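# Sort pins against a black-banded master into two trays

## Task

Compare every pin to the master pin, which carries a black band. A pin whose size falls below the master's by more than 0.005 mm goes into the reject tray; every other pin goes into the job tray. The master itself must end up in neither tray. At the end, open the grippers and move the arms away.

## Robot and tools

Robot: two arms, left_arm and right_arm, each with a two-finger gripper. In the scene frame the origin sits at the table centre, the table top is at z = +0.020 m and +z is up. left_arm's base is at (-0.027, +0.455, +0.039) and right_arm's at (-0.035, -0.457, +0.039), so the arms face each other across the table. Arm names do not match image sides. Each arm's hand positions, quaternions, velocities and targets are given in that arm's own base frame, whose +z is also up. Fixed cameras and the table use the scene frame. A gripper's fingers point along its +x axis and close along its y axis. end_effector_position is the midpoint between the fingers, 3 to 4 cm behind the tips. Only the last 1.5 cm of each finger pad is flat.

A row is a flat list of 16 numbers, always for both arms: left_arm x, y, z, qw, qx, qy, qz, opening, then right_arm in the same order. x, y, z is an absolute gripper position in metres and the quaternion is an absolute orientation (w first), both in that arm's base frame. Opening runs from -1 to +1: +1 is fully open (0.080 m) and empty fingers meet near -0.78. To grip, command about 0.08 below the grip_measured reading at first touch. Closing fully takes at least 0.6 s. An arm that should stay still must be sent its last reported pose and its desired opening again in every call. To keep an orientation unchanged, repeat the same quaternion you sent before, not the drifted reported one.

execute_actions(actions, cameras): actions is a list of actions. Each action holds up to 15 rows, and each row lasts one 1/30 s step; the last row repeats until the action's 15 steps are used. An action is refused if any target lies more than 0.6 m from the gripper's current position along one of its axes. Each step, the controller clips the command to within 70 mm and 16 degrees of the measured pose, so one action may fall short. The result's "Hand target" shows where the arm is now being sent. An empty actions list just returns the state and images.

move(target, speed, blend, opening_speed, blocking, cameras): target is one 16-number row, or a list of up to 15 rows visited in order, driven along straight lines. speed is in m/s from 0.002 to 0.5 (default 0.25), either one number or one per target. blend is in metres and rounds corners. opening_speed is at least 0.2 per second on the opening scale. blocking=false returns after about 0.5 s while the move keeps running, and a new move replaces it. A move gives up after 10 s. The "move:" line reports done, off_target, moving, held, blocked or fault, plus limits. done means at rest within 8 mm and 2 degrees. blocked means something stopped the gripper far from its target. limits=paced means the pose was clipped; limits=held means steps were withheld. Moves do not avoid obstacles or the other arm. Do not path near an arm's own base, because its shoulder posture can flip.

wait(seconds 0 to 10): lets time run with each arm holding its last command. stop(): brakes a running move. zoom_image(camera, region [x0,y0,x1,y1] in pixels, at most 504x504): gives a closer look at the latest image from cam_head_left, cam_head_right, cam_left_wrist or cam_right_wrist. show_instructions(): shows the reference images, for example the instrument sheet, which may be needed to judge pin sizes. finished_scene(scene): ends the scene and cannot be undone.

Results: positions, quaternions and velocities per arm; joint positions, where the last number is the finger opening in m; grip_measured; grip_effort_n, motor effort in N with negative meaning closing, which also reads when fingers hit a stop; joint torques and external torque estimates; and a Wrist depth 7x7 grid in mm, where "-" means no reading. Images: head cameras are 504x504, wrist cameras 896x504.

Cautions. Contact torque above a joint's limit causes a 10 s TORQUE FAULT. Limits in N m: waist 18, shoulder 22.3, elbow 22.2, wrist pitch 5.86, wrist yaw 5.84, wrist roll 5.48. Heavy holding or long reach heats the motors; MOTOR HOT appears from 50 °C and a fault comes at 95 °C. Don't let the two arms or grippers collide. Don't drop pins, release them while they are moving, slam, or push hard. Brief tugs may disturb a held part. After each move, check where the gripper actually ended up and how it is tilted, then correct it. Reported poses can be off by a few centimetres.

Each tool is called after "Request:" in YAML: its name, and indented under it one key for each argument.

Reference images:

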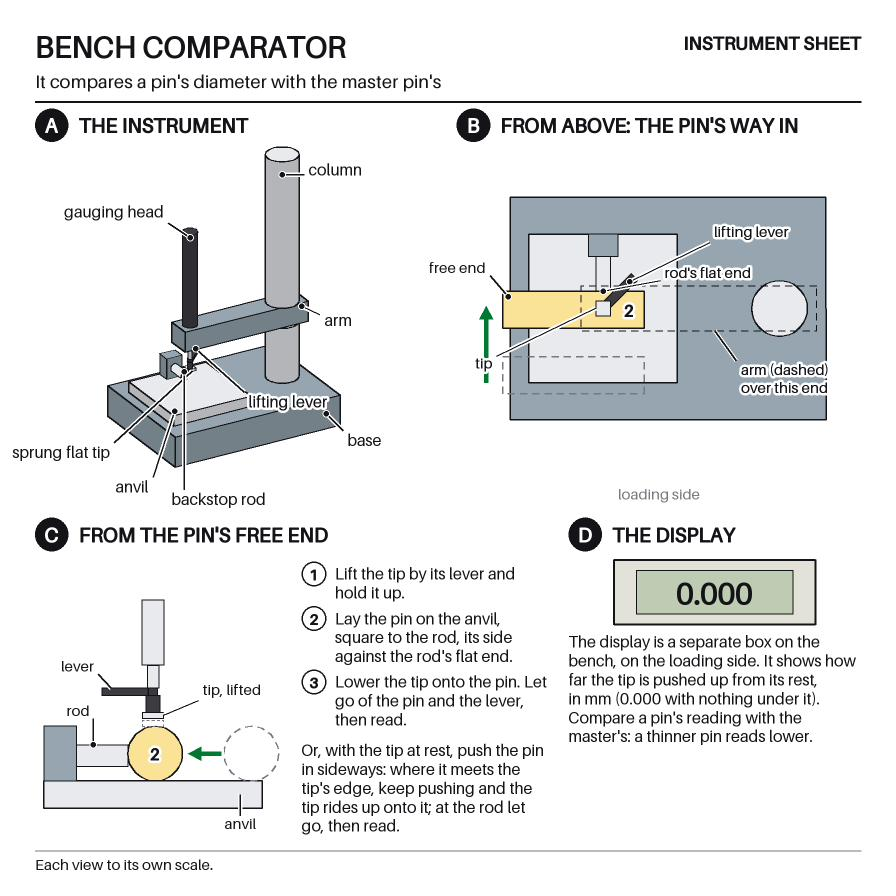

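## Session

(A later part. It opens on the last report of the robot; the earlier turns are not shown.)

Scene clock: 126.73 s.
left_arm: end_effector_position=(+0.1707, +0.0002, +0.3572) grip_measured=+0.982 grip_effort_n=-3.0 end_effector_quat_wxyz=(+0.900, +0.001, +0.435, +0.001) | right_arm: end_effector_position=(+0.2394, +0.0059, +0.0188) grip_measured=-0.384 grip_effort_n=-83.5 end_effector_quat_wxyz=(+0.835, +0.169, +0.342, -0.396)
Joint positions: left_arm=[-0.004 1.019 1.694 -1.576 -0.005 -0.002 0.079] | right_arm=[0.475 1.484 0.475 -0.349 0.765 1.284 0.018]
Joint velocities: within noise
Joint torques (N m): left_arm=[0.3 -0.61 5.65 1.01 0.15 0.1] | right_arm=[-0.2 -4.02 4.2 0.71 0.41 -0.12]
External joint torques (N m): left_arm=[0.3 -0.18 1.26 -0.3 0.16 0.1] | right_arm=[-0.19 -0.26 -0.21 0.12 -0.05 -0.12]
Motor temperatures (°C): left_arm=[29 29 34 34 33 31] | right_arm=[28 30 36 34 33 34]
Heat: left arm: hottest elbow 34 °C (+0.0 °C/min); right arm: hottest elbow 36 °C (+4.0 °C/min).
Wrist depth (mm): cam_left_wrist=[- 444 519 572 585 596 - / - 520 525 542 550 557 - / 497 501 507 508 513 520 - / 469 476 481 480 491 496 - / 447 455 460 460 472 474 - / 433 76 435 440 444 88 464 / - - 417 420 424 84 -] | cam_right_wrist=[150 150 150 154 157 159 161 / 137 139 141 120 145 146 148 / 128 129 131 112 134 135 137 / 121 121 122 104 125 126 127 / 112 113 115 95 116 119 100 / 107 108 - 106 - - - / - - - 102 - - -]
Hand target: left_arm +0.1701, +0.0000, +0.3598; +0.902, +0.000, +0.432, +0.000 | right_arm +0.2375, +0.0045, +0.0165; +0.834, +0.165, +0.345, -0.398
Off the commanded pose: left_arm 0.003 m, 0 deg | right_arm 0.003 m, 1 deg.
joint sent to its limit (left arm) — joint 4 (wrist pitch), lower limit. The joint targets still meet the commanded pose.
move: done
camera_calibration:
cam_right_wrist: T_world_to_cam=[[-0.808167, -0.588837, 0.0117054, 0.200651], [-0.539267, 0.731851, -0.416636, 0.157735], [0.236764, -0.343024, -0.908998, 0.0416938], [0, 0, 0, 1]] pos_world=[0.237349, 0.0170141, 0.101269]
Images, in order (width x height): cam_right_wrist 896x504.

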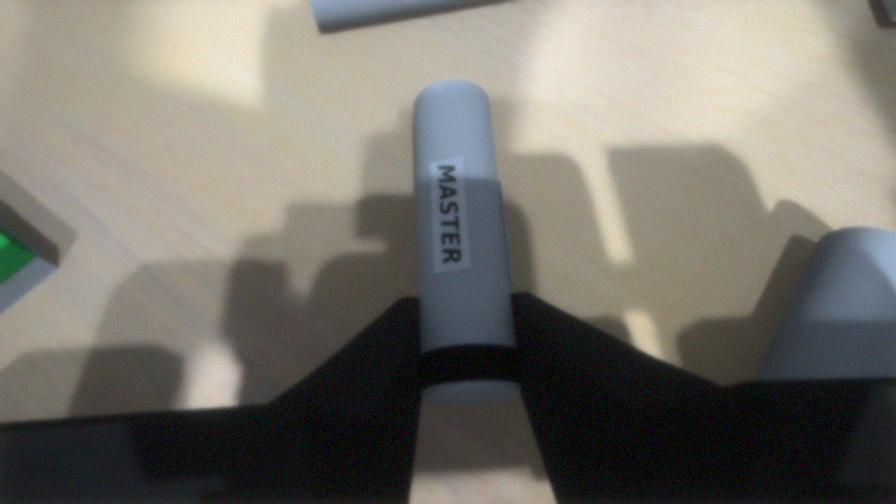

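Request:
move:
  target:
    - [0.17, 0.0, 0.36, 0.9, 0, 0.436, 0, 1, 0.235, 0.008, 0.09, 0.8339, 0.1648, 0.3454, -0.3977, -0.6]
    - [0.17, 0.0, 0.36, 0.9, 0, 0.436, 0, 1, 0.287, -0.119, 0.10, 0.8339, 0.1648, 0.3454, -0.3977, -0.6]
  speed: [0.1,0.15]
  blend: [0.02,0]
  cameras: ["cam_right_wrist"]

Scene clock: 132.67 s.
left_arm: end_effector_position=(+0.1707, +0.0002, +0.3572) grip_measured=+0.982 grip_effort_n=-3.0 end_effector_quat_wxyz=(+0.900, +0.001, +0.435, +0.001) | right_arm: end_effector_position=(+0.2815, -0.1169, +0.0933) grip_measured=-0.384 grip_effort_n=-83.5 end_effector_quat_wxyz=(+0.830, +0.163, +0.355, -0.398)
Joint positions: left_arm=[-0.004 1.019 1.694 -1.576 -0.005 -0.002 0.079] | right_arm=[-0.161 1.298 0.646 -0.3 0.487 0.565 0.018]
Joint velocities: within noise
Joint torques (N m): left_arm=[0.3 -0.61 5.65 1.01 0.16 0.1] | right_arm=[-0.22 -4.68 8.41 1.44 0.36 -0.14]
External joint torques (N m): left_arm=[0.3 -0.07 1.2 -0.3 0.16 0.1] | right_arm=[-0.21 -0.69 2.41 0.28 0.1 -0.14]
Motor temperatures (°C): left_arm=[29 29 34 34 33 31] | right_arm=[28 30 35 34 33 34]
Heat: left arm: hottest elbow 34 °C (+0.0 °C/min); right arm: hottest elbow 35 °C (+3.0 °C/min).
Wrist depth (mm): cam_left_wrist=[- 447 522 577 587 598 - / - 519 524 542 550 556 - / 498 503 509 510 514 524 - / 470 477 482 481 491 495 - / 445 458 459 462 471 472 - / 431 76 435 440 445 88 460 / - - 417 421 424 84 -] | cam_right_wrist=[225 - 104 200 243 246 139 / 211 166 166 125 227 230 141 / 198 162 159 112 211 205 139 / 186 150 151 104 199 197 138 / 176 160 154 94 186 186 142 / 170 171 - 170 - - - / - - - 164 - - -]
Hand target: left_arm +0.1701, +0.0000, +0.3598; +0.902, +0.000, +0.432, +0.000 | right_arm +0.2869, -0.1189, +0.1001; +0.834, +0.165, +0.345, -0.398
Off the commanded pose: left_arm 0.003 m, 0 deg | right_arm 0.009 m, 1 deg.
joint sent to its limit (left arm) — joint 4 (wrist pitch), lower limit. The joint targets still meet the commanded pose.
move: off_target (right_arm)
camera_calibration:
cam_right_wrist: T_world_to_cam=[[-0.80645, -0.590284, 0.034691, 0.158679], [-0.552826, 0.731856, -0.39846, 0.303543], [0.209816, -0.340516, -0.91653, 0.0659122], [0, 0, 0, 1]] pos_world=[0.281944, -0.10604, 0.175856]
Images, in order (width x height): cam_right_wrist 896x504.

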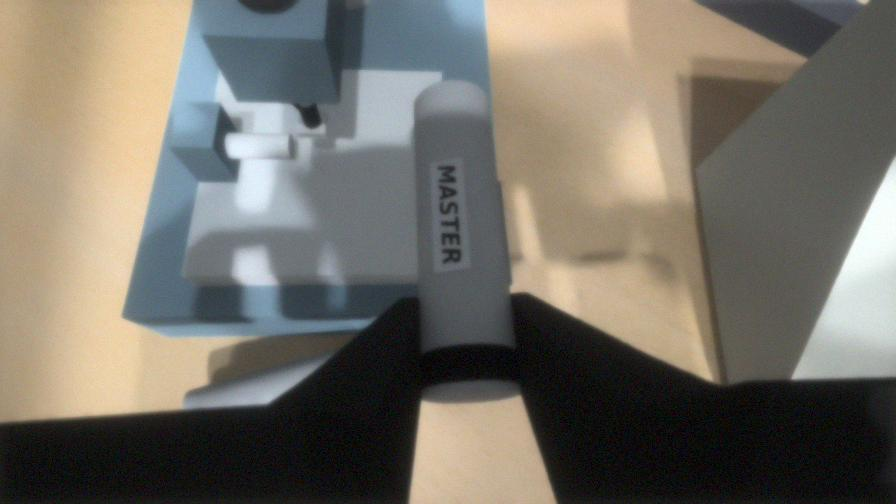

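Request:
move:
  target:
    - [0.17, 0.0, 0.36, 0.9, 0, 0.436, 0, 1, 0.3060, -0.1345, 0.078, 0.8339, 0.1648, 0.3454, -0.3977, -0.6]
  speed: [0.08]
  cameras: ["cam_right_wrist"]

Scene clock: 143.30 s.
left_arm: end_effector_position=(+0.1707, +0.0002, +0.3572) grip_measured=+0.982 grip_effort_n=-3.0 end_effector_quat_wxyz=(+0.900, +0.001, +0.435, +0.001) | right_arm: end_effector_position=(+0.3003, -0.1321, +0.0720) grip_measured=-0.384 grip_effort_n=-83.5 end_effector_quat_wxyz=(+0.830, +0.164, +0.355, -0.398)
Joint positions: left_arm=[-0.004 1.019 1.694 -1.576 -0.005 -0.002 0.079] | right_arm=[-0.211 1.435 0.651 -0.146 0.457 0.52 0.018]
Joint velocities: within noise
Joint torques (N m): left_arm=[0.29 -0.62 5.65 1.01 0.16 0.1] | right_arm=[-0.23 -5.48 8.02 1.47 0.3 -0.13]
External joint torques (N m): left_arm=[0.3 -0.08 1.19 -0.31 0.16 0.09] | right_arm=[-0.23 -0.67 2.18 0.25 0.05 -0.13]
Motor temperatures (°C): left_arm=[29 29 34 34 33 31] | right_arm=[28 30 38 36 33 34]
Heat: left arm: hottest elbow 34 °C (+0.0 °C/min); right arm: hottest elbow 38 °C (+4.0 °C/min).
Wrist depth (mm): cam_left_wrist=[- 446 518 579 584 598 - / - 517 527 543 548 555 - / 499 502 510 512 515 522 - / 468 477 482 478 490 496 - / 444 458 459 461 471 472 - / 433 76 436 440 444 88 462 / - - 418 421 423 84 -] | cam_right_wrist=[194 - 83 170 213 218 215 / 185 - 140 125 198 203 205 / 173 120 132 112 185 189 149 / 163 125 126 103 173 178 147 / 155 120 121 95 136 167 145 / - 123 - 132 - - - / - - - 144 - - -]
Hand target: left_arm +0.1701, +0.0000, +0.3598; +0.902, +0.000, +0.432, +0.000 | right_arm +0.3058, -0.1344, +0.0781; +0.834, +0.165, +0.345, -0.398
Off the commanded pose: left_arm 0.003 m, 0 deg | right_arm 0.009 m, 1 deg.
joint sent to its limit (left arm) — joint 4 (wrist pitch), lower limit. The joint targets still meet the commanded pose.
move: off_target (right_arm)
camera_calibration:
cam_right_wrist: T_world_to_cam=[[-0.806682, -0.590035, 0.0335085, 0.165777], [-0.552125, 0.732204, -0.398791, 0.316371], [0.210766, -0.340199, -0.916429, 0.0369938], [0, 0, 0, 1]] pos_world=[0.300608, -0.121249, 0.154513]
Images, in order (width x height): cam_right_wrist 896x504.

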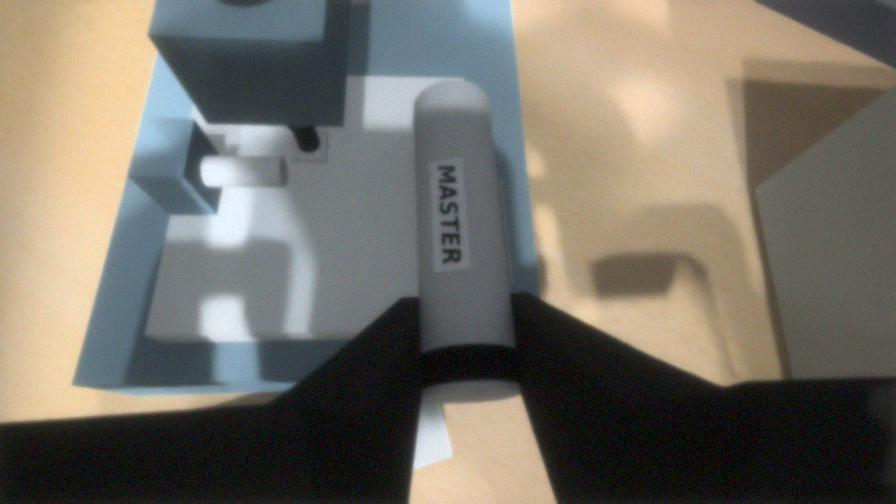

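Request:
move:
  target:
    - [0.17, 0.0, 0.36, 0.9, 0, 0.436, 0, 1, 0.3050, -0.1350, 0.062, 0.8339, 0.1648, 0.3454, -0.3977, -0.6]
  speed: [0.03]
  cameras: ["cam_right_wrist"]

Scene clock: 148.37 s.
left_arm: end_effector_position=(+0.1707, +0.0002, +0.3572) grip_measured=+0.982 grip_effort_n=-2.6 end_effector_quat_wxyz=(+0.900, +0.001, +0.435, +0.001) | right_arm: end_effector_position=(+0.3068, -0.1343, +0.0660) grip_measured=-0.384 grip_effort_n=-83.5 end_effector_quat_wxyz=(+0.836, +0.167, +0.340, -0.396)
Joint positions: left_arm=[-0.004 1.019 1.694 -1.576 -0.005 -0.002 0.079] | right_arm=[-0.214 1.469 0.633 -0.062 0.456 0.518 0.018]
Joint velocities: within noise
Joint torques (N m): left_arm=[0.3 -0.61 5.65 1.01 0.15 0.1] | right_arm=[-0.23 -4.91 5.45 1.35 0.28 -0.14]
External joint torques (N m): left_arm=[0.29 -0.03 1.19 -0.29 0.16 0.1] | right_arm=[-0.24 -0.03 -0.22 0.1 0.05 -0.14]
Motor temperatures (°C): left_arm=[29 29 35 34 33 31] | right_arm=[28 31 39 36 33 34]
Heat: left arm: hottest elbow 35 °C (+1.0 °C/min); right arm: hottest elbow 39 °C (+4.0 °C/min).
Wrist depth (mm): cam_left_wrist=[- 447 519 579 586 598 - / - 519 527 541 547 553 - / 499 502 509 512 512 522 - / 467 478 481 481 490 495 - / 445 457 462 460 471 473 - / 433 76 436 441 444 88 464 / - - 417 421 424 84 -] | cam_right_wrist=[- - - 167 209 212 210 / 185 - 78 121 192 196 198 / 174 110 128 111 178 182 156 / 163 122 123 102 167 170 154 / 153 115 115 95 131 160 151 / - 119 - 129 - - - / - - - 125 - - -]
Hand target: left_arm +0.1701, +0.0000, +0.3598; +0.902, +0.000, +0.432, +0.000 | right_arm +0.3049, -0.1349, +0.0620; +0.834, +0.165, +0.346, -0.398
Off the commanded pose: left_arm 0.003 m, 0 deg | right_arm 0.004 m, 1 deg.
joint sent to its limit (left arm) — joint 4 (wrist pitch), lower limit. The joint targets still meet the commanded pose.
move: done
camera_calibration:
cam_right_wrist: T_world_to_cam=[[-0.807686, -0.589483, 0.0123979, 0.17173], [-0.539031, 0.729711, -0.420674, 0.316314], [0.238933, -0.346455, -0.907127, 0.0192805], [0, 0, 0, 1]] pos_world=[0.3046, -0.122906, 0.148426]
Images, in order (width x height): cam_right_wrist 896x504.

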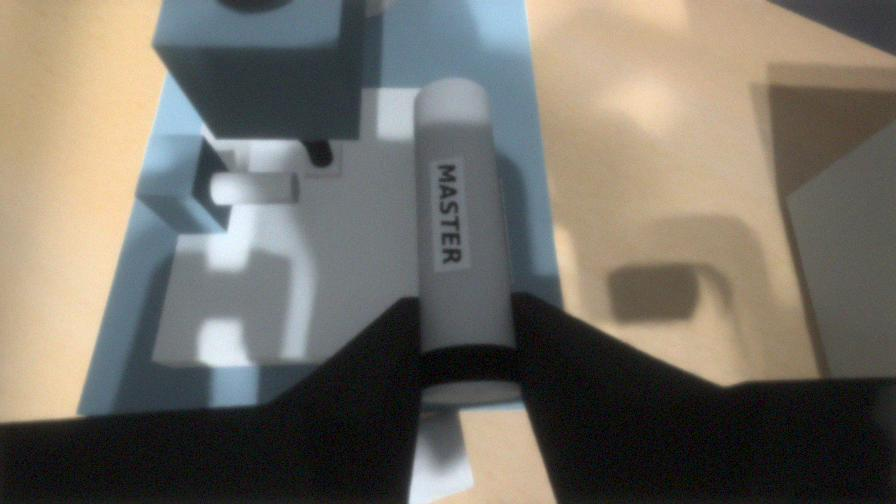

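Request:
move:
  target:
    - [0.17, 0.0, 0.36, 0.9, 0, 0.436, 0, 1, 0.3040, -0.1352, 0.0550, 0.8339, 0.1648, 0.3454, -0.3977, -0.6]
  speed: [0.02]
  cameras: ["cam_right_wrist"]

Scene clock: 151.73 s.
left_arm: end_effector_position=(+0.1707, +0.0002, +0.3572) grip_measured=+0.982 grip_effort_n=-2.6 end_effector_quat_wxyz=(+0.900, +0.001, +0.435, +0.001) | right_arm: end_effector_position=(+0.3081, -0.1350, +0.0638) grip_measured=-0.384 grip_effort_n=-83.5 end_effector_quat_wxyz=(+0.839, +0.168, +0.333, -0.396)
Joint positions: left_arm=[-0.004 1.019 1.694 -1.576 -0.005 -0.002 0.079] | right_arm=[-0.214 1.477 0.619 -0.023 0.458 0.516 0.018]
Joint velocities: within noise
Joint torques (N m): left_arm=[0.3 -0.61 5.66 1 0.16 0.1] | right_arm=[-0.32 -3.98 4.83 1.21 0.17 -0.13]
External joint torques (N m): left_arm=[0.29 -0.14 1.27 -0.29 0.16 0.1] | right_arm=[-0.33 0.9 -0.77 -0.04 -0.06 -0.13]
Motor temperatures (°C): left_arm=[29 29 35 35 33 31] | right_arm=[28 31 38 36 33 34]
Heat: left arm: hottest elbow 35 °C (+1.0 °C/min); right arm: hottest elbow 38 °C (+2.0 °C/min).
Wrist depth (mm): cam_left_wrist=[- 445 519 576 582 600 - / - 516 525 541 547 556 - / 499 501 507 510 513 523 - / 470 476 482 482 491 495 - / 445 457 458 461 471 476 - / 434 76 436 441 445 88 463 / - - 417 421 424 84 -] | cam_right_wrist=[- - - 168 210 211 209 / 188 - 79 121 192 196 197 / 175 109 120 111 178 181 165 / 164 122 123 103 164 169 156 / 154 115 115 95 129 158 154 / - 117 - 119 - - - / - - - 122 - - -]
Hand target: left_arm +0.1701, +0.0000, +0.3598; +0.902, +0.000, +0.432, +0.000 | right_arm +0.3039, -0.1351, +0.0552; +0.834, +0.165, +0.345, -0.398
Off the commanded pose: left_arm 0.003 m, 0 deg | right_arm 0.010 m, 2 deg.
joint sent to its limit (left arm) — joint 4 (wrist pitch), lower limit. The joint targets still meet the commanded pose.
move: off_target (right_arm)
camera_calibration:
cam_right_wrist: T_world_to_cam=[[-0.808111, -0.589018, 0.00369718, 0.17315], [-0.532305, 0.727588, -0.432744, 0.31499], [0.252204, -0.351673, -0.901509, 0.0116076], [0, 0, 0, 1]] pos_world=[0.304668, -0.123112, 0.146134]
Images, in order (width x height): cam_right_wrist 896x504.

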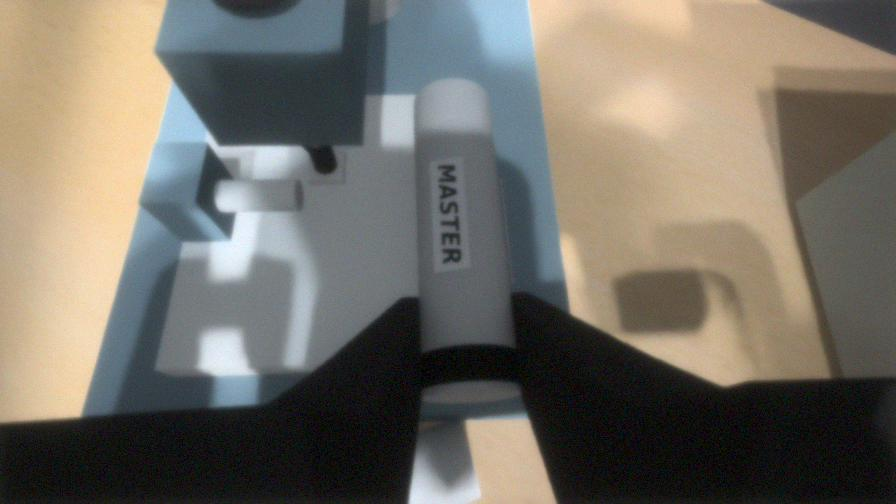

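Request:
move:
  target:
    - [0.17, 0.0, 0.36, 0.9, 0, 0.436, 0, 1, 0.3065, -0.1350, 0.0660, 0.8339, 0.1648, 0.3454, -0.3977, -0.6]
    - [0.17, 0.0, 0.36, 0.9, 0, 0.436, 0, 1, 0.3240, -0.1208, 0.0665, 0.8339, 0.1648, 0.3454, -0.3977, -0.6]
  speed: [0.02,0.02]
  cameras: ["cam_right_wrist"]

Scene clock: 157.33 s.
left_arm: end_effector_position=(+0.1707, +0.0002, +0.3572) grip_measured=+0.982 grip_effort_n=-3.0 end_effector_quat_wxyz=(+0.900, +0.001, +0.435, +0.001) | right_arm: end_effector_position=(+0.3204, -0.1227, +0.0664) grip_measured=-0.384 grip_effort_n=-83.5 end_effector_quat_wxyz=(+0.833, +0.164, +0.345, -0.401)
Joint positions: left_arm=[-0.004 1.019 1.694 -1.576 -0.005 -0.002 0.079] | right_arm=[-0.153 1.522 0.693 -0.107 0.501 0.573 0.018]
Joint velocities: within noise
Joint torques (N m): left_arm=[0.29 -0.62 5.66 1 0.16 0.1] | right_arm=[0.5 -5.17 7.15 0.99 0.16 0.11]
External joint torques (N m): left_arm=[0.29 -0.1 1.21 -0.31 0.16 0.1] | right_arm=[0.5 0.12 1.49 -0.21 -0.1 0.1]
Motor temperatures (°C): left_arm=[29 29 35 35 33 31] | right_arm=[28 31 38 36 33 34]
Heat: left arm: hottest elbow 35 °C (+1.0 °C/min); right arm: hottest elbow 38 °C (+1.0 °C/min).
Wrist depth (mm): cam_left_wrist=[- 445 512 576 586 597 - / - 516 521 540 551 554 - / 502 503 508 512 515 523 - / 469 476 481 479 490 497 - / 445 457 458 462 471 473 - / 432 76 437 441 445 88 461 / - - 415 420 425 84 -] | cam_right_wrist=[197 199 - 167 205 214 215 / 183 182 111 118 161 198 200 / 171 170 127 109 147 184 183 / 161 134 122 102 135 172 170 / 152 123 115 95 94 161 160 / - 118 - 128 - - - / - - - 123 - - -]
Hand target: left_arm +0.1701, +0.0000, +0.3598; +0.902, +0.000, +0.432, +0.000 | right_arm +0.3240, -0.1208, +0.0666; +0.834, +0.165, +0.345, -0.398
Off the commanded pose: left_arm 0.003 m, 0 deg | right_arm 0.004 m, 0 deg.
joint sent to its limit (left arm) — joint 4 (wrist pitch), lower limit. The joint targets still meet the commanded pose.
move: done
camera_calibration:
cam_right_wrist: T_world_to_cam=[[-0.811102, -0.584325, 0.0260456, 0.190315], [-0.540235, 0.731345, -0.416269, 0.315564], [0.224188, -0.351707, -0.908868, 0.0245819], [0, 0, 0, 1]] pos_world=[0.319333, -0.110935, 0.148745]
Images, in order (width x height): cam_right_wrist 896x504.

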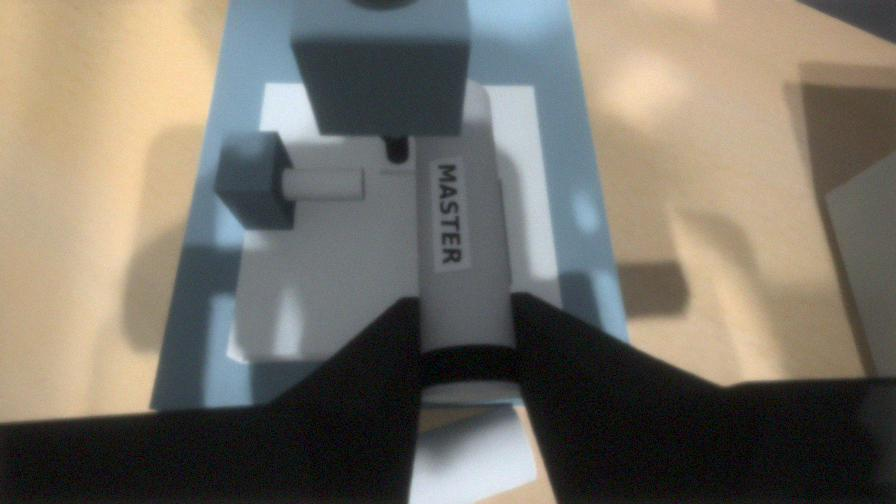

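Request:
move:
  target:
    - [0.17, 0.0, 0.36, 0.9, 0, 0.436, 0, 1, 0.3215, -0.1177, 0.0660, 0.8339, 0.1648, 0.3454, -0.3977, -0.6]
    - [0.17, 0.0, 0.36, 0.9, 0, 0.436, 0, 1, 0.3300, -0.1108, 0.0655, 0.8339, 0.1648, 0.3454, -0.3977, -0.6]
  speed: [0.02,0.02]
  cameras: ["cam_right_wrist"]

Scene clock: 163.40 s.
left_arm: end_effector_position=(+0.1707, +0.0002, +0.3572) grip_measured=+0.982 grip_effort_n=-3.0 end_effector_quat_wxyz=(+0.900, +0.001, +0.435, +0.001) | right_arm: end_effector_position=(+0.3252, -0.1142, +0.0655) grip_measured=-0.384 grip_effort_n=-83.5 end_effector_quat_wxyz=(+0.832, +0.163, +0.344, -0.404)
Joint positions: left_arm=[-0.004 1.019 1.694 -1.576 -0.005 -0.002 0.079] | right_arm=[-0.115 1.543 0.712 -0.125 0.53 0.612 0.018]
Joint velocities: within noise
Joint torques (N m): left_arm=[0.3 -0.61 5.64 1.01 0.16 0.1] | right_arm=[0.69 -5.21 7.26 1.03 0 0.08]
External joint torques (N m): left_arm=[0.3 -0.18 1.24 -0.3 0.16 0.09] | right_arm=[0.74 0.16 1.65 -0.15 -0.29 0.08]
Motor temperatures (°C): left_arm=[29 29 35 35 33 31] | right_arm=[28 31 37 36 33 34]
Heat: left arm: hottest elbow 35 °C (+1.0 °C/min); right arm: hottest elbow 37 °C (-1.0 °C/min).
Wrist depth (mm): cam_left_wrist=[- 448 506 573 586 598 - / - 519 525 542 549 557 - / 498 503 509 511 512 521 - / 470 476 482 481 490 497 - / 447 458 459 464 468 472 - / 433 76 435 441 444 88 461 / - - 416 422 428 84 -] | cam_right_wrist=[195 197 - - 174 215 218 / 182 183 137 112 155 199 202 / 170 171 120 109 144 184 184 / 160 159 122 103 128 172 172 / 151 148 114 95 94 161 163 / - 118 - 128 - - - / - - - 123 - - -]
Hand target: left_arm +0.1701, +0.0000, +0.3598; +0.902, +0.000, +0.432, +0.000 | right_arm +0.3299, -0.1108, +0.0657; +0.834, +0.165, +0.345, -0.398
Off the commanded pose: left_arm 0.003 m, 0 deg | right_arm 0.006 m, 1 deg.
joint sent to its limit (left arm) — joint 4 (wrist pitch), lower limit. The joint targets still meet the commanded pose.
move: done
camera_calibration:
cam_right_wrist: T_world_to_cam=[[-0.814576, -0.579326, 0.0291141, 0.200716], [-0.536423, 0.733253, -0.417839, 0.31067], [0.220717, -0.355979, -0.908054, 0.0262632], [0, 0, 0, 1]] pos_world=[0.324352, -0.10217, 0.147815]
Images, in order (width x height): cam_right_wrist 896x504.

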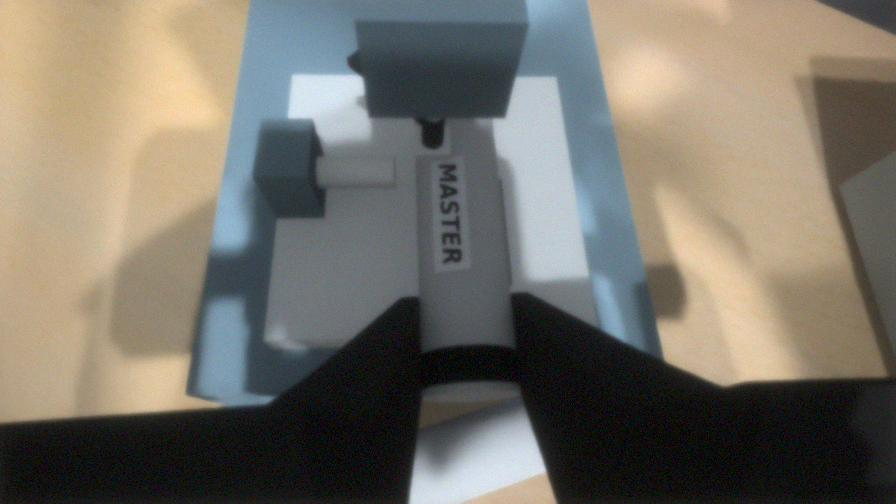

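Request:
move:
  target:
    - [0.17, 0.0, 0.36, 0.9, 0, 0.436, 0, 1, 0.3365, -0.1060, 0.0655, 0.8339, 0.1648, 0.3454, -0.3977, -0.6]
  speed: [0.02]
  cameras: ["cam_right_wrist"]

Request:
zoom_image:
  camera: "cam_right_wrist"
  region: [250, 50, 600, 400]

Scene clock: 167.67 s.
left_arm: end_effector_position=(+0.1707, +0.0002, +0.3572) grip_measured=+0.982 grip_effort_n=-3.0 end_effector_quat_wxyz=(+0.900, +0.001, +0.435, +0.001) | right_arm: end_effector_position=(+0.3299, -0.1107, +0.0652) grip_measured=-0.384 grip_effort_n=-83.5 end_effector_quat_wxyz=(+0.830, +0.162, +0.345, -0.407)
Joint positions: left_arm=[-0.004 1.019 1.694 -1.576 -0.005 -0.002 0.079] | right_arm=[-0.097 1.565 0.735 -0.139 0.546 0.631 0.018]
Joint velocities: within noise
Joint torques (N m): left_arm=[0.29 -0.62 5.65 1.01 0.16 0.1] | right_arm=[0.94 -5.15 7.56 1.15 -0.14 0.07]
External joint torques (N m): left_arm=[0.3 -0.04 1.19 -0.29 0.15 0.1] | right_arm=[0.91 0.34 2.04 0.02 -0.43 0.07]
Motor temperatures (°C): left_arm=[29 29 35 35 33 31] | right_arm=[28 31 38 36 33 34]
Heat: left arm: hottest elbow 35 °C (+1.0 °C/min); right arm: hottest elbow 38 °C (-1.0 °C/min).
Wrist depth (mm): cam_left_wrist=[- 447 509 575 582 596 - / - 518 523 540 548 557 - / 500 500 508 511 512 523 - / 470 477 480 483 492 495 - / 445 456 458 461 469 473 - / 433 76 437 443 444 88 464 / - - 417 420 423 84 -] | cam_right_wrist=[195 198 161 - 170 216 219 / 180 183 139 106 153 199 202 / 169 171 116 109 137 184 187 / 159 159 122 103 127 172 174 / 150 150 115 95 94 160 164 / - 143 - 130 - - - / - - - 122 - - -]
Hand target: left_arm +0.1701, +0.0000, +0.3598; +0.902, +0.000, +0.432, +0.000 | right_arm +0.3363, -0.1060, +0.0656; +0.834, +0.165, +0.345, -0.398
Off the commanded pose: left_arm 0.003 m, 0 deg | right_arm 0.008 m, 1 deg.
joint sent to its limit (left arm) — joint 4 (wrist pitch), lower limit. The joint targets still meet the commanded pose.
move: done
camera_calibration:
cam_right_wrist: T_world_to_cam=[[-0.817307, -0.575197, 0.0340281, 0.207667], [-0.534366, 0.734549, -0.4182, 0.31005], [0.215552, -0.359981, -0.907717, 0.0274842], [0, 0, 0, 1]] pos_world=[0.329484, -0.0984034, 0.147544]
Images, in order (width x height): cam_right_wrist 896x504.

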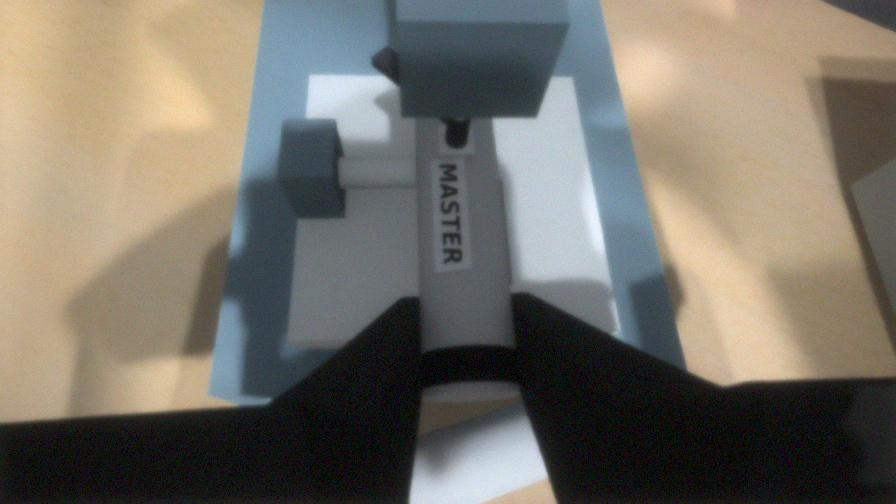

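Scaled by 1.440 from the camera's 896x504 image, which has a finer 1280x720 frame.

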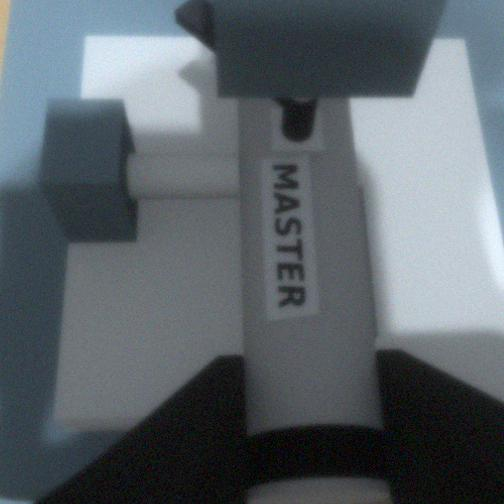

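Request:
move:
  target:
    - [0.17, 0.0, 0.36, 0.9, 0, 0.436, 0, 1, 0.3340, -0.1077, 0.0650, 0.8339, 0.1648, 0.3454, -0.3977, -0.32]
    - [0.17, 0.0, 0.36, 0.9, 0, 0.436, 0, 1, 0.3330, -0.1085, 0.0650, 0.8339, 0.1648, 0.3454, -0.3977, -0.1]
    - [0.17, 0.0, 0.36, 0.9, 0, 0.436, 0, 1, 0.3050, -0.0780, 0.110, 0.8339, 0.1648, 0.3454, -0.3977, -0.1]
    - [0.17, 0.0, 0.36, 0.9, 0, 0.436, 0, 1, 0.257, -0.099, 0.19, 0.8339, 0.1648, 0.3454, -0.3977, -0.1]
  speed: [0.02,0.02,0.06,0.25]
  opening_speed: 0.4
  cameras: ["cam_right_wrist","cam_left_wrist"]

Scene clock: 178.47 s.
left_arm: end_effector_position=(+0.1707, +0.0002, +0.3572) grip_measured=+0.982 grip_effort_n=-2.6 end_effector_quat_wxyz=(+0.900, +0.001, +0.435, +0.001) | right_arm: end_effector_position=(+0.2562, -0.0985, +0.1851) grip_measured=-0.104 grip_effort_n=14.2 end_effector_quat_wxyz=(+0.831, +0.163, +0.351, -0.399)
Joint positions: left_arm=[-0.004 1.019 1.694 -1.576 -0.005 -0.002 0.079] | right_arm=[-0.083 1.105 0.902 -0.775 0.537 0.637 0.03]
Joint velocities: within noise
Joint torques (N m): left_arm=[0.3 -0.61 5.65 1.01 0.16 0.1] | right_arm=[-0.21 -4.45 8.07 0.92 0.22 -0.13]
External joint torques (N m): left_arm=[0.29 -0.08 1.19 -0.31 0.17 0.1] | right_arm=[-0.21 -1.49 1.69 -0.22 -0.06 -0.13]
Motor temperatures (°C): left_arm=[29 29 35 35 33 31] | right_arm=[28 31 39 35 33 34]
Heat: left arm: hottest elbow 35 °C (+1.0 °C/min); right arm: hottest elbow 39 °C (+2.0 °C/min).
Wrist depth (mm): cam_left_wrist=[- 446 515 575 581 600 - / - 516 525 541 550 555 - / 500 501 508 513 513 522 - / 468 476 482 482 492 496 - / 446 458 460 461 470 473 - / 431 76 438 442 443 88 463 / - - 418 422 425 84 -] | cam_right_wrist=[347 350 219 365 359 - - / 322 328 210 310 344 331 - / 303 307 238 290 322 213 210 / 284 287 247 269 298 226 223 / 269 271 223 274 102 235 237 / 256 - - 263 84 - - / - - - 250 - - -]
Hand target: left_arm +0.1701, +0.0000, +0.3598; +0.902, +0.000, +0.432, +0.000 | right_arm +0.2569, -0.0990, +0.1899; +0.834, +0.165, +0.345, -0.398
Off the commanded pose: left_arm 0.003 m, 0 deg | right_arm 0.005 m, 1 deg.
joint sent to its limit (left arm) — joint 4 (wrist pitch), lower limit. The joint targets still meet the commanded pose.
move: done
camera_calibration:
cam_left_wrist: T_world_to_cam=[[-0.01507, -0.999286, 0.0346524, -0.00337765], [-0.944749, 0.00288094, -0.327783, 0.310679], [0.327449, -0.0376775, -0.944117, 0.361158], [0, 0, 0, 1]] pos_world=[0.175202, 0.00933724, 0.442928]
cam_right_wrist: T_world_to_cam=[[-0.808154, -0.588098, 0.0320698, 0.147044], [-0.547974, 0.730824, -0.406966, 0.312863], [0.215898, -0.346464, -0.91288, 0.158807], [0, 0, 0, 1]] pos_world=[0.255988, -0.0871504, 0.26758]
Images, in order (width x height): cam_left_wrist 896x504, cam_right_wrist 896x504.

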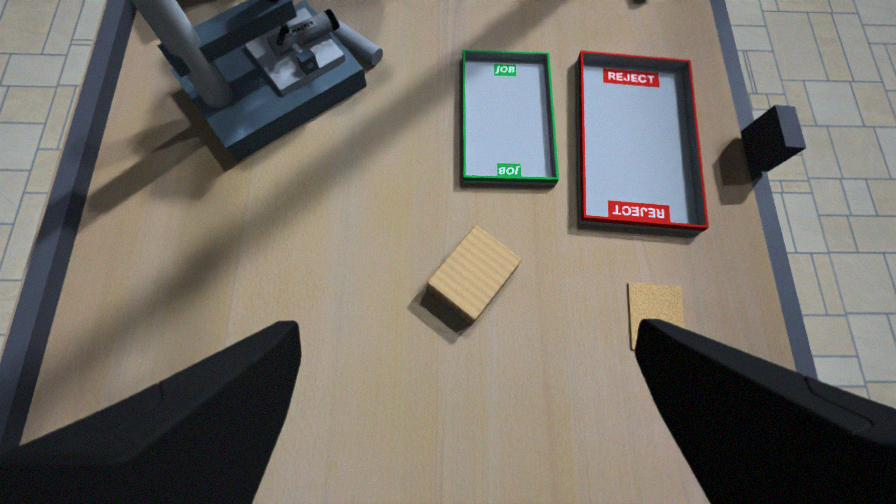

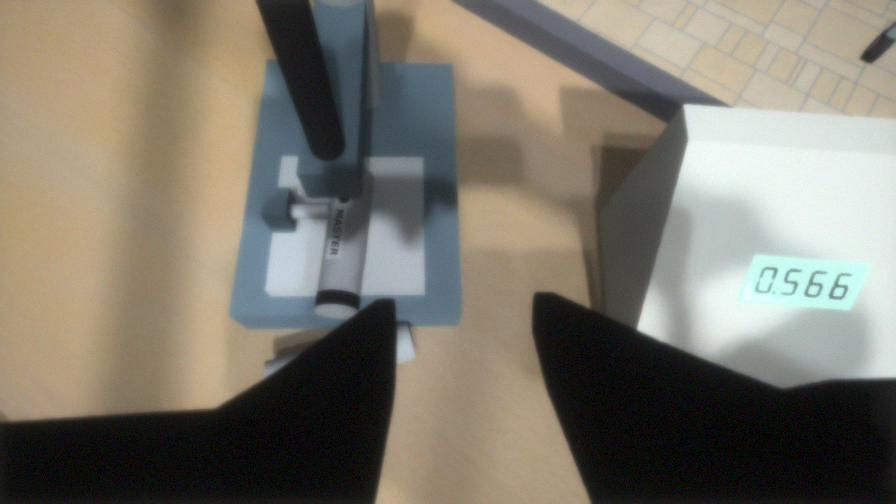

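Request:
zoom_image:
  camera: "cam_right_wrist"
  region: [725, 240, 885, 330]

Request:
zoom_image:
  camera: "cam_right_wrist"
  region: [220, 120, 480, 380]

Scaled by 3.150 from the camera's 896x504 image, which has a finer 1280x720 frame.

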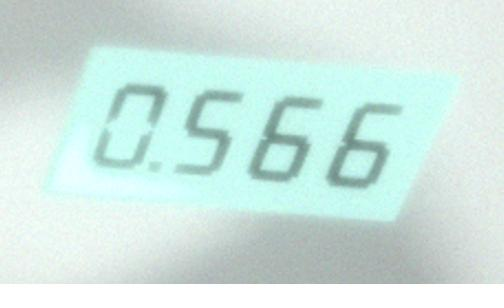

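Scaled by 1.938 from the camera's 896x504 image, which has a finer 1280x720 frame.

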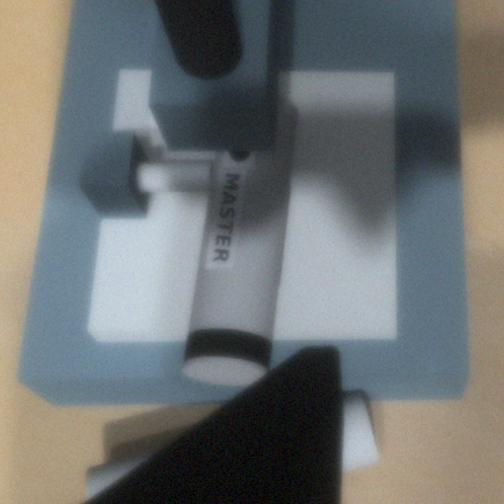

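Request:
move:
  target:
    - [0.17, 0.0, 0.36, 0.9, 0, 0.436, 0, 1, 0.3050, -0.0780, 0.110, 0.8339, 0.1648, 0.3454, -0.3977, -0.1]
    - [0.17, 0.0, 0.36, 0.9, 0, 0.436, 0, 1, 0.3275, -0.1125, 0.0605, 0.8339, 0.1648, 0.3454, -0.3977, -0.1]
  speed: [0.25,0.06]
  cameras: ["cam_right_wrist"]

Scene clock: 194.37 s.
left_arm: end_effector_position=(+0.1707, +0.0002, +0.3572) grip_measured=+0.982 grip_effort_n=-2.6 end_effector_quat_wxyz=(+0.900, +0.001, +0.435, +0.001) | right_arm: end_effector_position=(+0.3293, -0.1121, +0.0650) grip_measured=-0.104 grip_effort_n=14.2 end_effector_quat_wxyz=(+0.836, +0.167, +0.339, -0.397)
Joint positions: left_arm=[-0.004 1.019 1.694 -1.576 -0.005 -0.002 0.079] | right_arm=[-0.111 1.55 0.71 -0.1 0.52 0.611 0.03]
Joint velocities: within noise
Joint torques (N m): left_arm=[0.29 -0.63 5.65 1.01 0.15 0.1] | right_arm=[-0.22 -5.53 5.33 1.22 0.2 -0.14]
External joint torques (N m): left_arm=[0.3 -0.06 1.18 -0.3 0.15 0.09] | right_arm=[-0.18 -0.15 -0.22 0.05 -0.08 -0.14]
Motor temperatures (°C): left_arm=[29 29 35 35 33 31] | right_arm=[28 32 39 35 33 34]
Heat: left arm: hottest elbow 35 °C (+1.0 °C/min); right arm: hottest elbow 39 °C (+3.0 °C/min).
Wrist depth (mm): cam_left_wrist=[- 448 506 571 581 598 - / - 518 525 542 548 557 - / 500 504 506 512 515 523 - / 469 478 482 481 491 496 - / 445 458 459 459 469 474 - / 434 76 435 441 445 88 463 / - - 417 421 425 84 -] | cam_right_wrist=[198 201 161 - 169 212 214 / 184 187 142 117 147 196 198 / 172 174 117 111 134 182 184 / 162 162 123 103 125 170 171 / 152 151 116 98 103 157 161 / 145 - - 143 86 - - / - - - 121 122 - -]
Hand target: left_arm +0.1701, +0.0000, +0.3598; +0.902, +0.000, +0.432, +0.000 | right_arm +0.3274, -0.1125, +0.0604; +0.834, +0.165, +0.346, -0.398
Off the commanded pose: left_arm 0.003 m, 0 deg | right_arm 0.005 m, 1 deg.
joint sent to its limit (left arm) — joint 4 (wrist pitch), lower limit. The joint targets still meet the commanded pose.
move: done
camera_calibration:
cam_right_wrist: T_world_to_cam=[[-0.808846, -0.587891, 0.01237, 0.203583], [-0.537073, 0.730036, -0.42261, 0.311326], [0.239418, -0.34847, -0.906227, 0.0202822], [0, 0, 0, 1]] pos_world=[0.327016, -0.100527, 0.147431]
Images, in order (width x height): cam_right_wrist 896x504.

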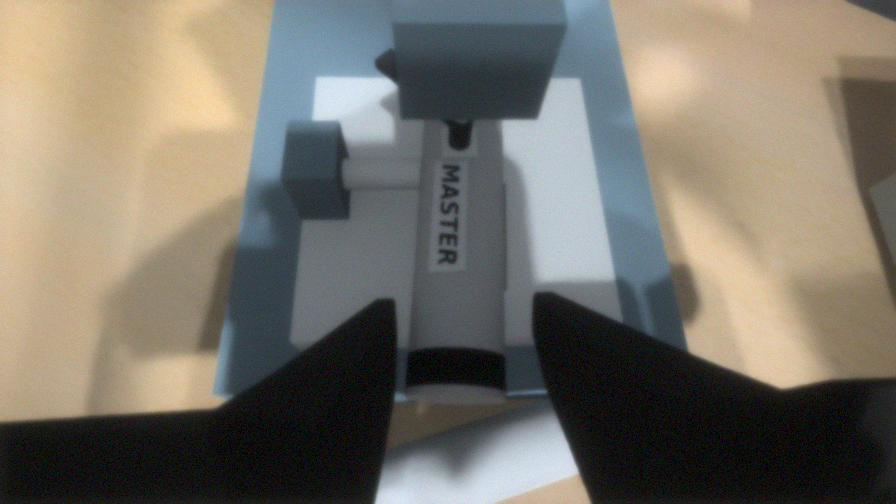

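Request:
move:
  target:
    - [0.17, 0.0, 0.36, 0.9, 0, 0.436, 0, 1, 0.3275, -0.1125, 0.0610, 0.8339, 0.1648, 0.3454, -0.3977, -0.6]
    - [0.17, 0.0, 0.36, 0.9, 0, 0.436, 0, 1, 0.3000, -0.1355, 0.0700, 0.8339, 0.1648, 0.3454, -0.3977, -0.6]
    - [0.17, 0.0, 0.36, 0.9, 0, 0.436, 0, 1, 0.2950, -0.1320, 0.088, 0.8339, 0.1648, 0.3454, -0.3977, -0.6]
    - [0.17, 0.0, 0.36, 0.9, 0, 0.436, 0, 1, 0.2350, 0.01, 0.12, 0.8339, 0.1648, 0.3454, -0.3977, -0.6]
    - [0.17, 0.0, 0.36, 0.9, 0, 0.436, 0, 1, 0.2350, 0.065, 0.07, 0.9239, 0, 0.3827, 0, -0.6]
  speed: [0.04,0.04,0.08,0.2,0.15]
  blend: [0,0.003,0.008,0.03,0]
  opening_speed: 1
  cameras: ["cam_right_wrist"]

Scene clock: 205.77 s.
left_arm: end_effector_position=(+0.1707, +0.0002, +0.3572) grip_measured=+0.982 grip_effort_n=-2.6 end_effector_quat_wxyz=(+0.900, +0.001, +0.435, +0.001) | right_arm: end_effector_position=(+0.2337, +0.0650, +0.0667) grip_measured=-0.387 grip_effort_n=-83.5 end_effector_quat_wxyz=(+0.921, -0.003, +0.390, -0.001)
Joint positions: left_arm=[-0.004 1.019 1.694 -1.576 -0.005 -0.002 0.079] | right_arm=[0.471 0.946 0.335 -0.25 0.325 0.347 0.018]
Joint velocities: within noise
Joint torques (N m): left_arm=[0.3 -0.61 5.64 1.01 0.16 0.09] | right_arm=[-0.23 -3.88 6.57 1.6 0.18 -0.11]
External joint torques (N m): left_arm=[0.29 -0.06 1.2 -0.29 0.17 0.09] | right_arm=[-0.23 -2 0.27 0.28 0.01 -0.11]
Motor temperatures (°C): left_arm=[29 29 35 35 33 31] | right_arm=[28 32 38 36 33 34]
Heat: left arm: hottest elbow 35 °C (+1.0 °C/min); right arm: hottest elbow 38 °C (-1.0 °C/min).
Wrist depth (mm): cam_left_wrist=[- 446 521 577 584 597 - / - 517 525 541 549 553 - / 500 500 510 511 515 523 - / 468 478 480 482 491 497 - / 444 456 459 461 472 474 - / 432 76 438 440 445 88 462 / - - 416 422 424 84 -] | cam_right_wrist=[193 194 198 202 208 211 190 / 176 182 184 120 192 197 178 / 172 175 177 111 181 184 185 / 163 164 166 103 170 172 175 / 154 155 156 94 160 162 165 / - - - 147 - - - / - - - 142 - - -]
Hand target: left_arm +0.1701, +0.0000, +0.3598; +0.902, +0.000, +0.432, +0.000 | right_arm +0.2350, +0.0650, +0.0700; +0.924, +0.000, +0.383, +0.000
Off the commanded pose: left_arm 0.003 m, 0 deg | right_arm 0.004 m, 1 deg.
joint sent to its limit (left arm) — joint 4 (wrist pitch), lower limit. The joint targets still meet the commanded pose.
move: done
camera_calibration:
cam_right_wrist: T_world_to_cam=[[-0.0503802, -0.998299, 0.0293339, 0.0786455], [-0.916039, 0.0344869, -0.399603, 0.263623], [0.397912, -0.0470031, -0.916219, 0.0504625], [0, 0, 0, 1]] pos_world=[0.225372, 0.071792, 0.149272]
Images, in order (width x height): cam_right_wrist 896x504.

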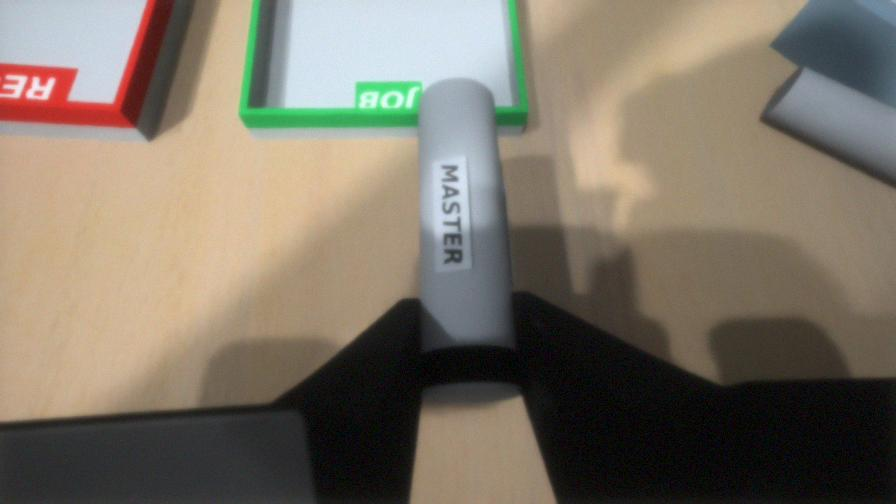

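Request:
move:
  target:
    - [0.17, 0.0, 0.36, 0.9, 0, 0.436, 0, 1, 0.225, 0.070, 0.030, 0.9239, 0, 0.3827, 0, -0.6]
    - [0.17, 0.0, 0.36, 0.9, 0, 0.436, 0, 1, 0.224, 0.070, 0.017, 0.9239, 0, 0.3827, 0, -0.6]
    - [0.17, 0.0, 0.36, 0.9, 0, 0.436, 0, 1, 0.224, 0.070, 0.017, 0.9239, 0, 0.3827, 0, -0.33]
    - [0.17, 0.0, 0.36, 0.9, 0, 0.436, 0, 1, 0.224, 0.070, 0.017, 0.9239, 0, 0.3827, 0, -0.15]
    - [0.17, 0.0, 0.36, 0.9, 0, 0.436, 0, 1, 0.205, 0.070, 0.04, 0.9239, 0, 0.3827, 0, -0.15]
    - [0.17, 0.0, 0.36, 0.9, 0, 0.436, 0, 1, 0.19, 0.05, 0.12, 0.9239, 0, 0.3827, 0, 0.1]
    - [0.17, 0.0, 0.36, 0.9, 0, 0.436, 0, 1, 0.189, 0.01, 0.09, 0.6533, 0.2706, 0.2706, -0.6533, 0.1]
  speed: [0.1,0.03,0.03,0.03,0.08,0.25,0.3]
  opening_speed: 0.5
  cameras: ["cam_right_wrist"]

Scene clock: 221.23 s.
left_arm: end_effector_position=(+0.1707, +0.0002, +0.3572) grip_measured=+0.982 grip_effort_n=-3.0 end_effector_quat_wxyz=(+0.900, +0.001, +0.435, +0.001) | right_arm: end_effector_position=(+0.1878, +0.0095, +0.0900) grip_measured=+0.097 grip_effort_n=13.7 end_effector_quat_wxyz=(+0.655, +0.270, +0.271, -0.651)
Joint positions: left_arm=[-0.004 1.019 1.694 -1.576 -0.005 -0.002 0.079] | right_arm=[0.555 1.589 0.893 -1.355 0.648 2.283 0.039]
Joint velocities: within noise
Joint torques (N m): left_arm=[0.29 -0.61 5.65 1.01 0.16 0.1] | right_arm=[-0.23 -4.42 5.59 -0.47 0.29 0.14]
External joint torques (N m): left_arm=[0.29 -0.03 1.19 -0.29 0.16 0.09] | right_arm=[-0.24 -0.01 1.27 -0.02 -0.08 0.14]
Motor temperatures (°C): left_arm=[29 29 35 35 33 31] | right_arm=[28 31 38 35 33 34]
Heat: left arm: hottest elbow 35 °C (+0.0 °C/min); right arm: hottest elbow 38 °C (+1.0 °C/min).
Wrist depth (mm): cam_left_wrist=[- 445 522 576 583 595 - / - 518 525 543 549 556 - / 498 502 506 510 514 523 - / 469 477 483 483 492 491 - / 447 458 461 460 471 473 - / 432 76 436 441 444 88 461 / - - 416 420 425 84 -] | cam_right_wrist=[196 217 256 251 265 259 242 / 195 216 236 240 243 241 222 / 193 212 218 221 223 226 206 / 193 200 203 203 207 210 192 / 185 188 191 186 93 196 184 / 177 - 86 176 87 - - / - - 164 168 168 - -]
Hand target: left_arm +0.1701, +0.0000, +0.3598; +0.902, +0.000, +0.432, +0.000 | right_arm +0.1890, +0.0100, +0.0900; +0.653, +0.271, +0.271, -0.653
Off the commanded pose: left_arm 0.003 m, 0 deg | right_arm 0.001 m, 0 deg.
joint sent to its limit (left arm) — joint 4 (wrist pitch), lower limit. The joint targets still meet the commanded pose.
move: done
camera_calibration:
cam_right_wrist: T_world_to_cam=[[-0.998786, 0.0441619, 0.0218158, 0.189101], [0.0311764, 0.909681, -0.414136, 0.0478786], [-0.0381344, -0.412953, -0.909953, 0.172237], [0, 0, 0, 1]] pos_world=[0.193947, 0.0192207, 0.172431]
Images, in order (width x height): cam_right_wrist 896x504.

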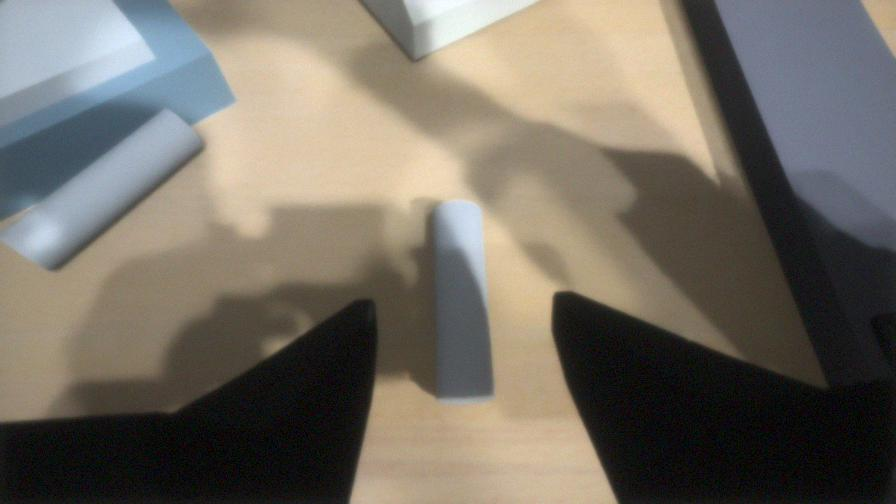

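Request:
move:
  target:
    - [0.17, 0.0, 0.36, 0.9, 0, 0.436, 0, 1, 0.1855, 0.0035, 0.024, 0.6533, 0.2706, 0.2706, -0.6533, 0.1]
  speed: [0.1]
  cameras: ["cam_right_wrist"]

Scene clock: 228.80 s.
left_arm: end_effector_position=(+0.1707, +0.0002, +0.3572) grip_measured=+0.982 grip_effort_n=-3.0 end_effector_quat_wxyz=(+0.900, +0.001, +0.435, +0.001) | right_arm: end_effector_position=(+0.1872, +0.0056, +0.0257) grip_measured=+0.097 grip_effort_n=13.7 end_effector_quat_wxyz=(+0.653, +0.278, +0.270, -0.651)
Joint positions: left_arm=[-0.004 1.019 1.694 -1.576 -0.005 -0.002 0.079] | right_arm=[0.537 1.726 0.743 -1.047 0.65 2.272 0.039]
Joint velocities: within noise
Joint torques (N m): left_arm=[0.29 -0.61 5.65 1 0.15 0.1] | right_arm=[-0.22 -4.6 3.27 -0.17 0.51 -0.13]
External joint torques (N m): left_arm=[0.31 -0.08 1.19 -0.31 0.15 0.1] | right_arm=[-0.26 0.08 -0.27 0.26 0.14 -0.13]
Motor temperatures (°C): left_arm=[29 29 35 35 33 31] | right_arm=[28 31 38 35 33 34]
Heat: left arm: hottest elbow 35 °C (+0.0 °C/min); right arm: hottest elbow 38 °C (+0.0 °C/min).
Wrist depth (mm): cam_left_wrist=[- 448 525 574 585 597 - / - 519 526 543 550 554 - / 496 501 506 510 513 522 - / 470 477 483 480 491 496 - / 444 456 461 460 469 475 - / 433 76 438 439 444 88 462 / - - 417 422 426 84 -] | cam_right_wrist=[158 165 168 169 171 173 170 / 151 152 154 153 157 158 159 / 140 141 143 128 145 147 147 / 130 131 133 116 135 136 137 / 123 123 125 107 94 127 128 / 117 - 76 116 88 - - / - - 108 111 111 - -]
Hand target: left_arm +0.1701, +0.0000, +0.3598; +0.902, +0.000, +0.432, +0.000 | right_arm +0.1854, +0.0035, +0.0240; +0.653, +0.270, +0.271, -0.653
Off the commanded pose: left_arm 0.003 m, 0 deg | right_arm 0.003 m, 1 deg.
joint sent to its limit (left arm) — joint 4 (wrist pitch), lower limit. The joint targets still meet the commanded pose.
move: done
camera_calibration:
cam_right_wrist: T_world_to_cam=[[-0.998572, 0.0521655, 0.0115183, 0.1902], [0.0430327, 0.913217, -0.405194, 0.0224058], [-0.0316559, -0.40412, -0.914158, 0.110903], [0, 0, 0, 1]] pos_world=[0.192475, 0.0144349, 0.108271]
Images, in order (width x height): cam_right_wrist 896x504.

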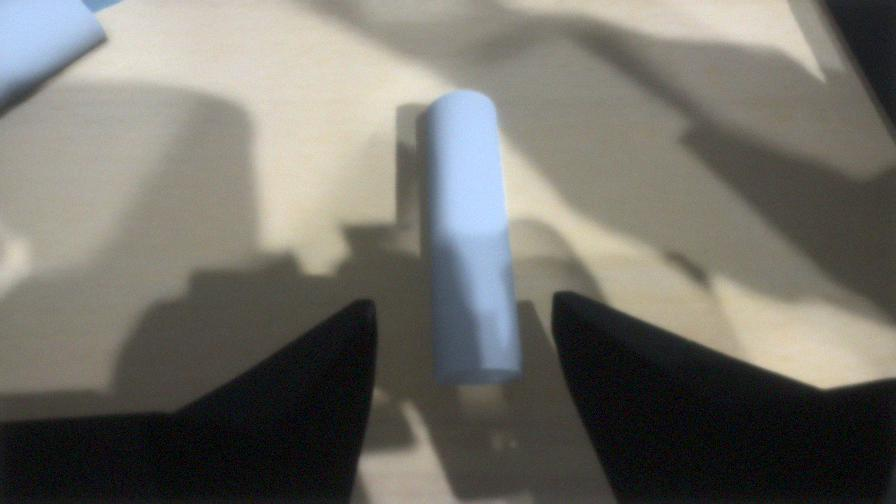

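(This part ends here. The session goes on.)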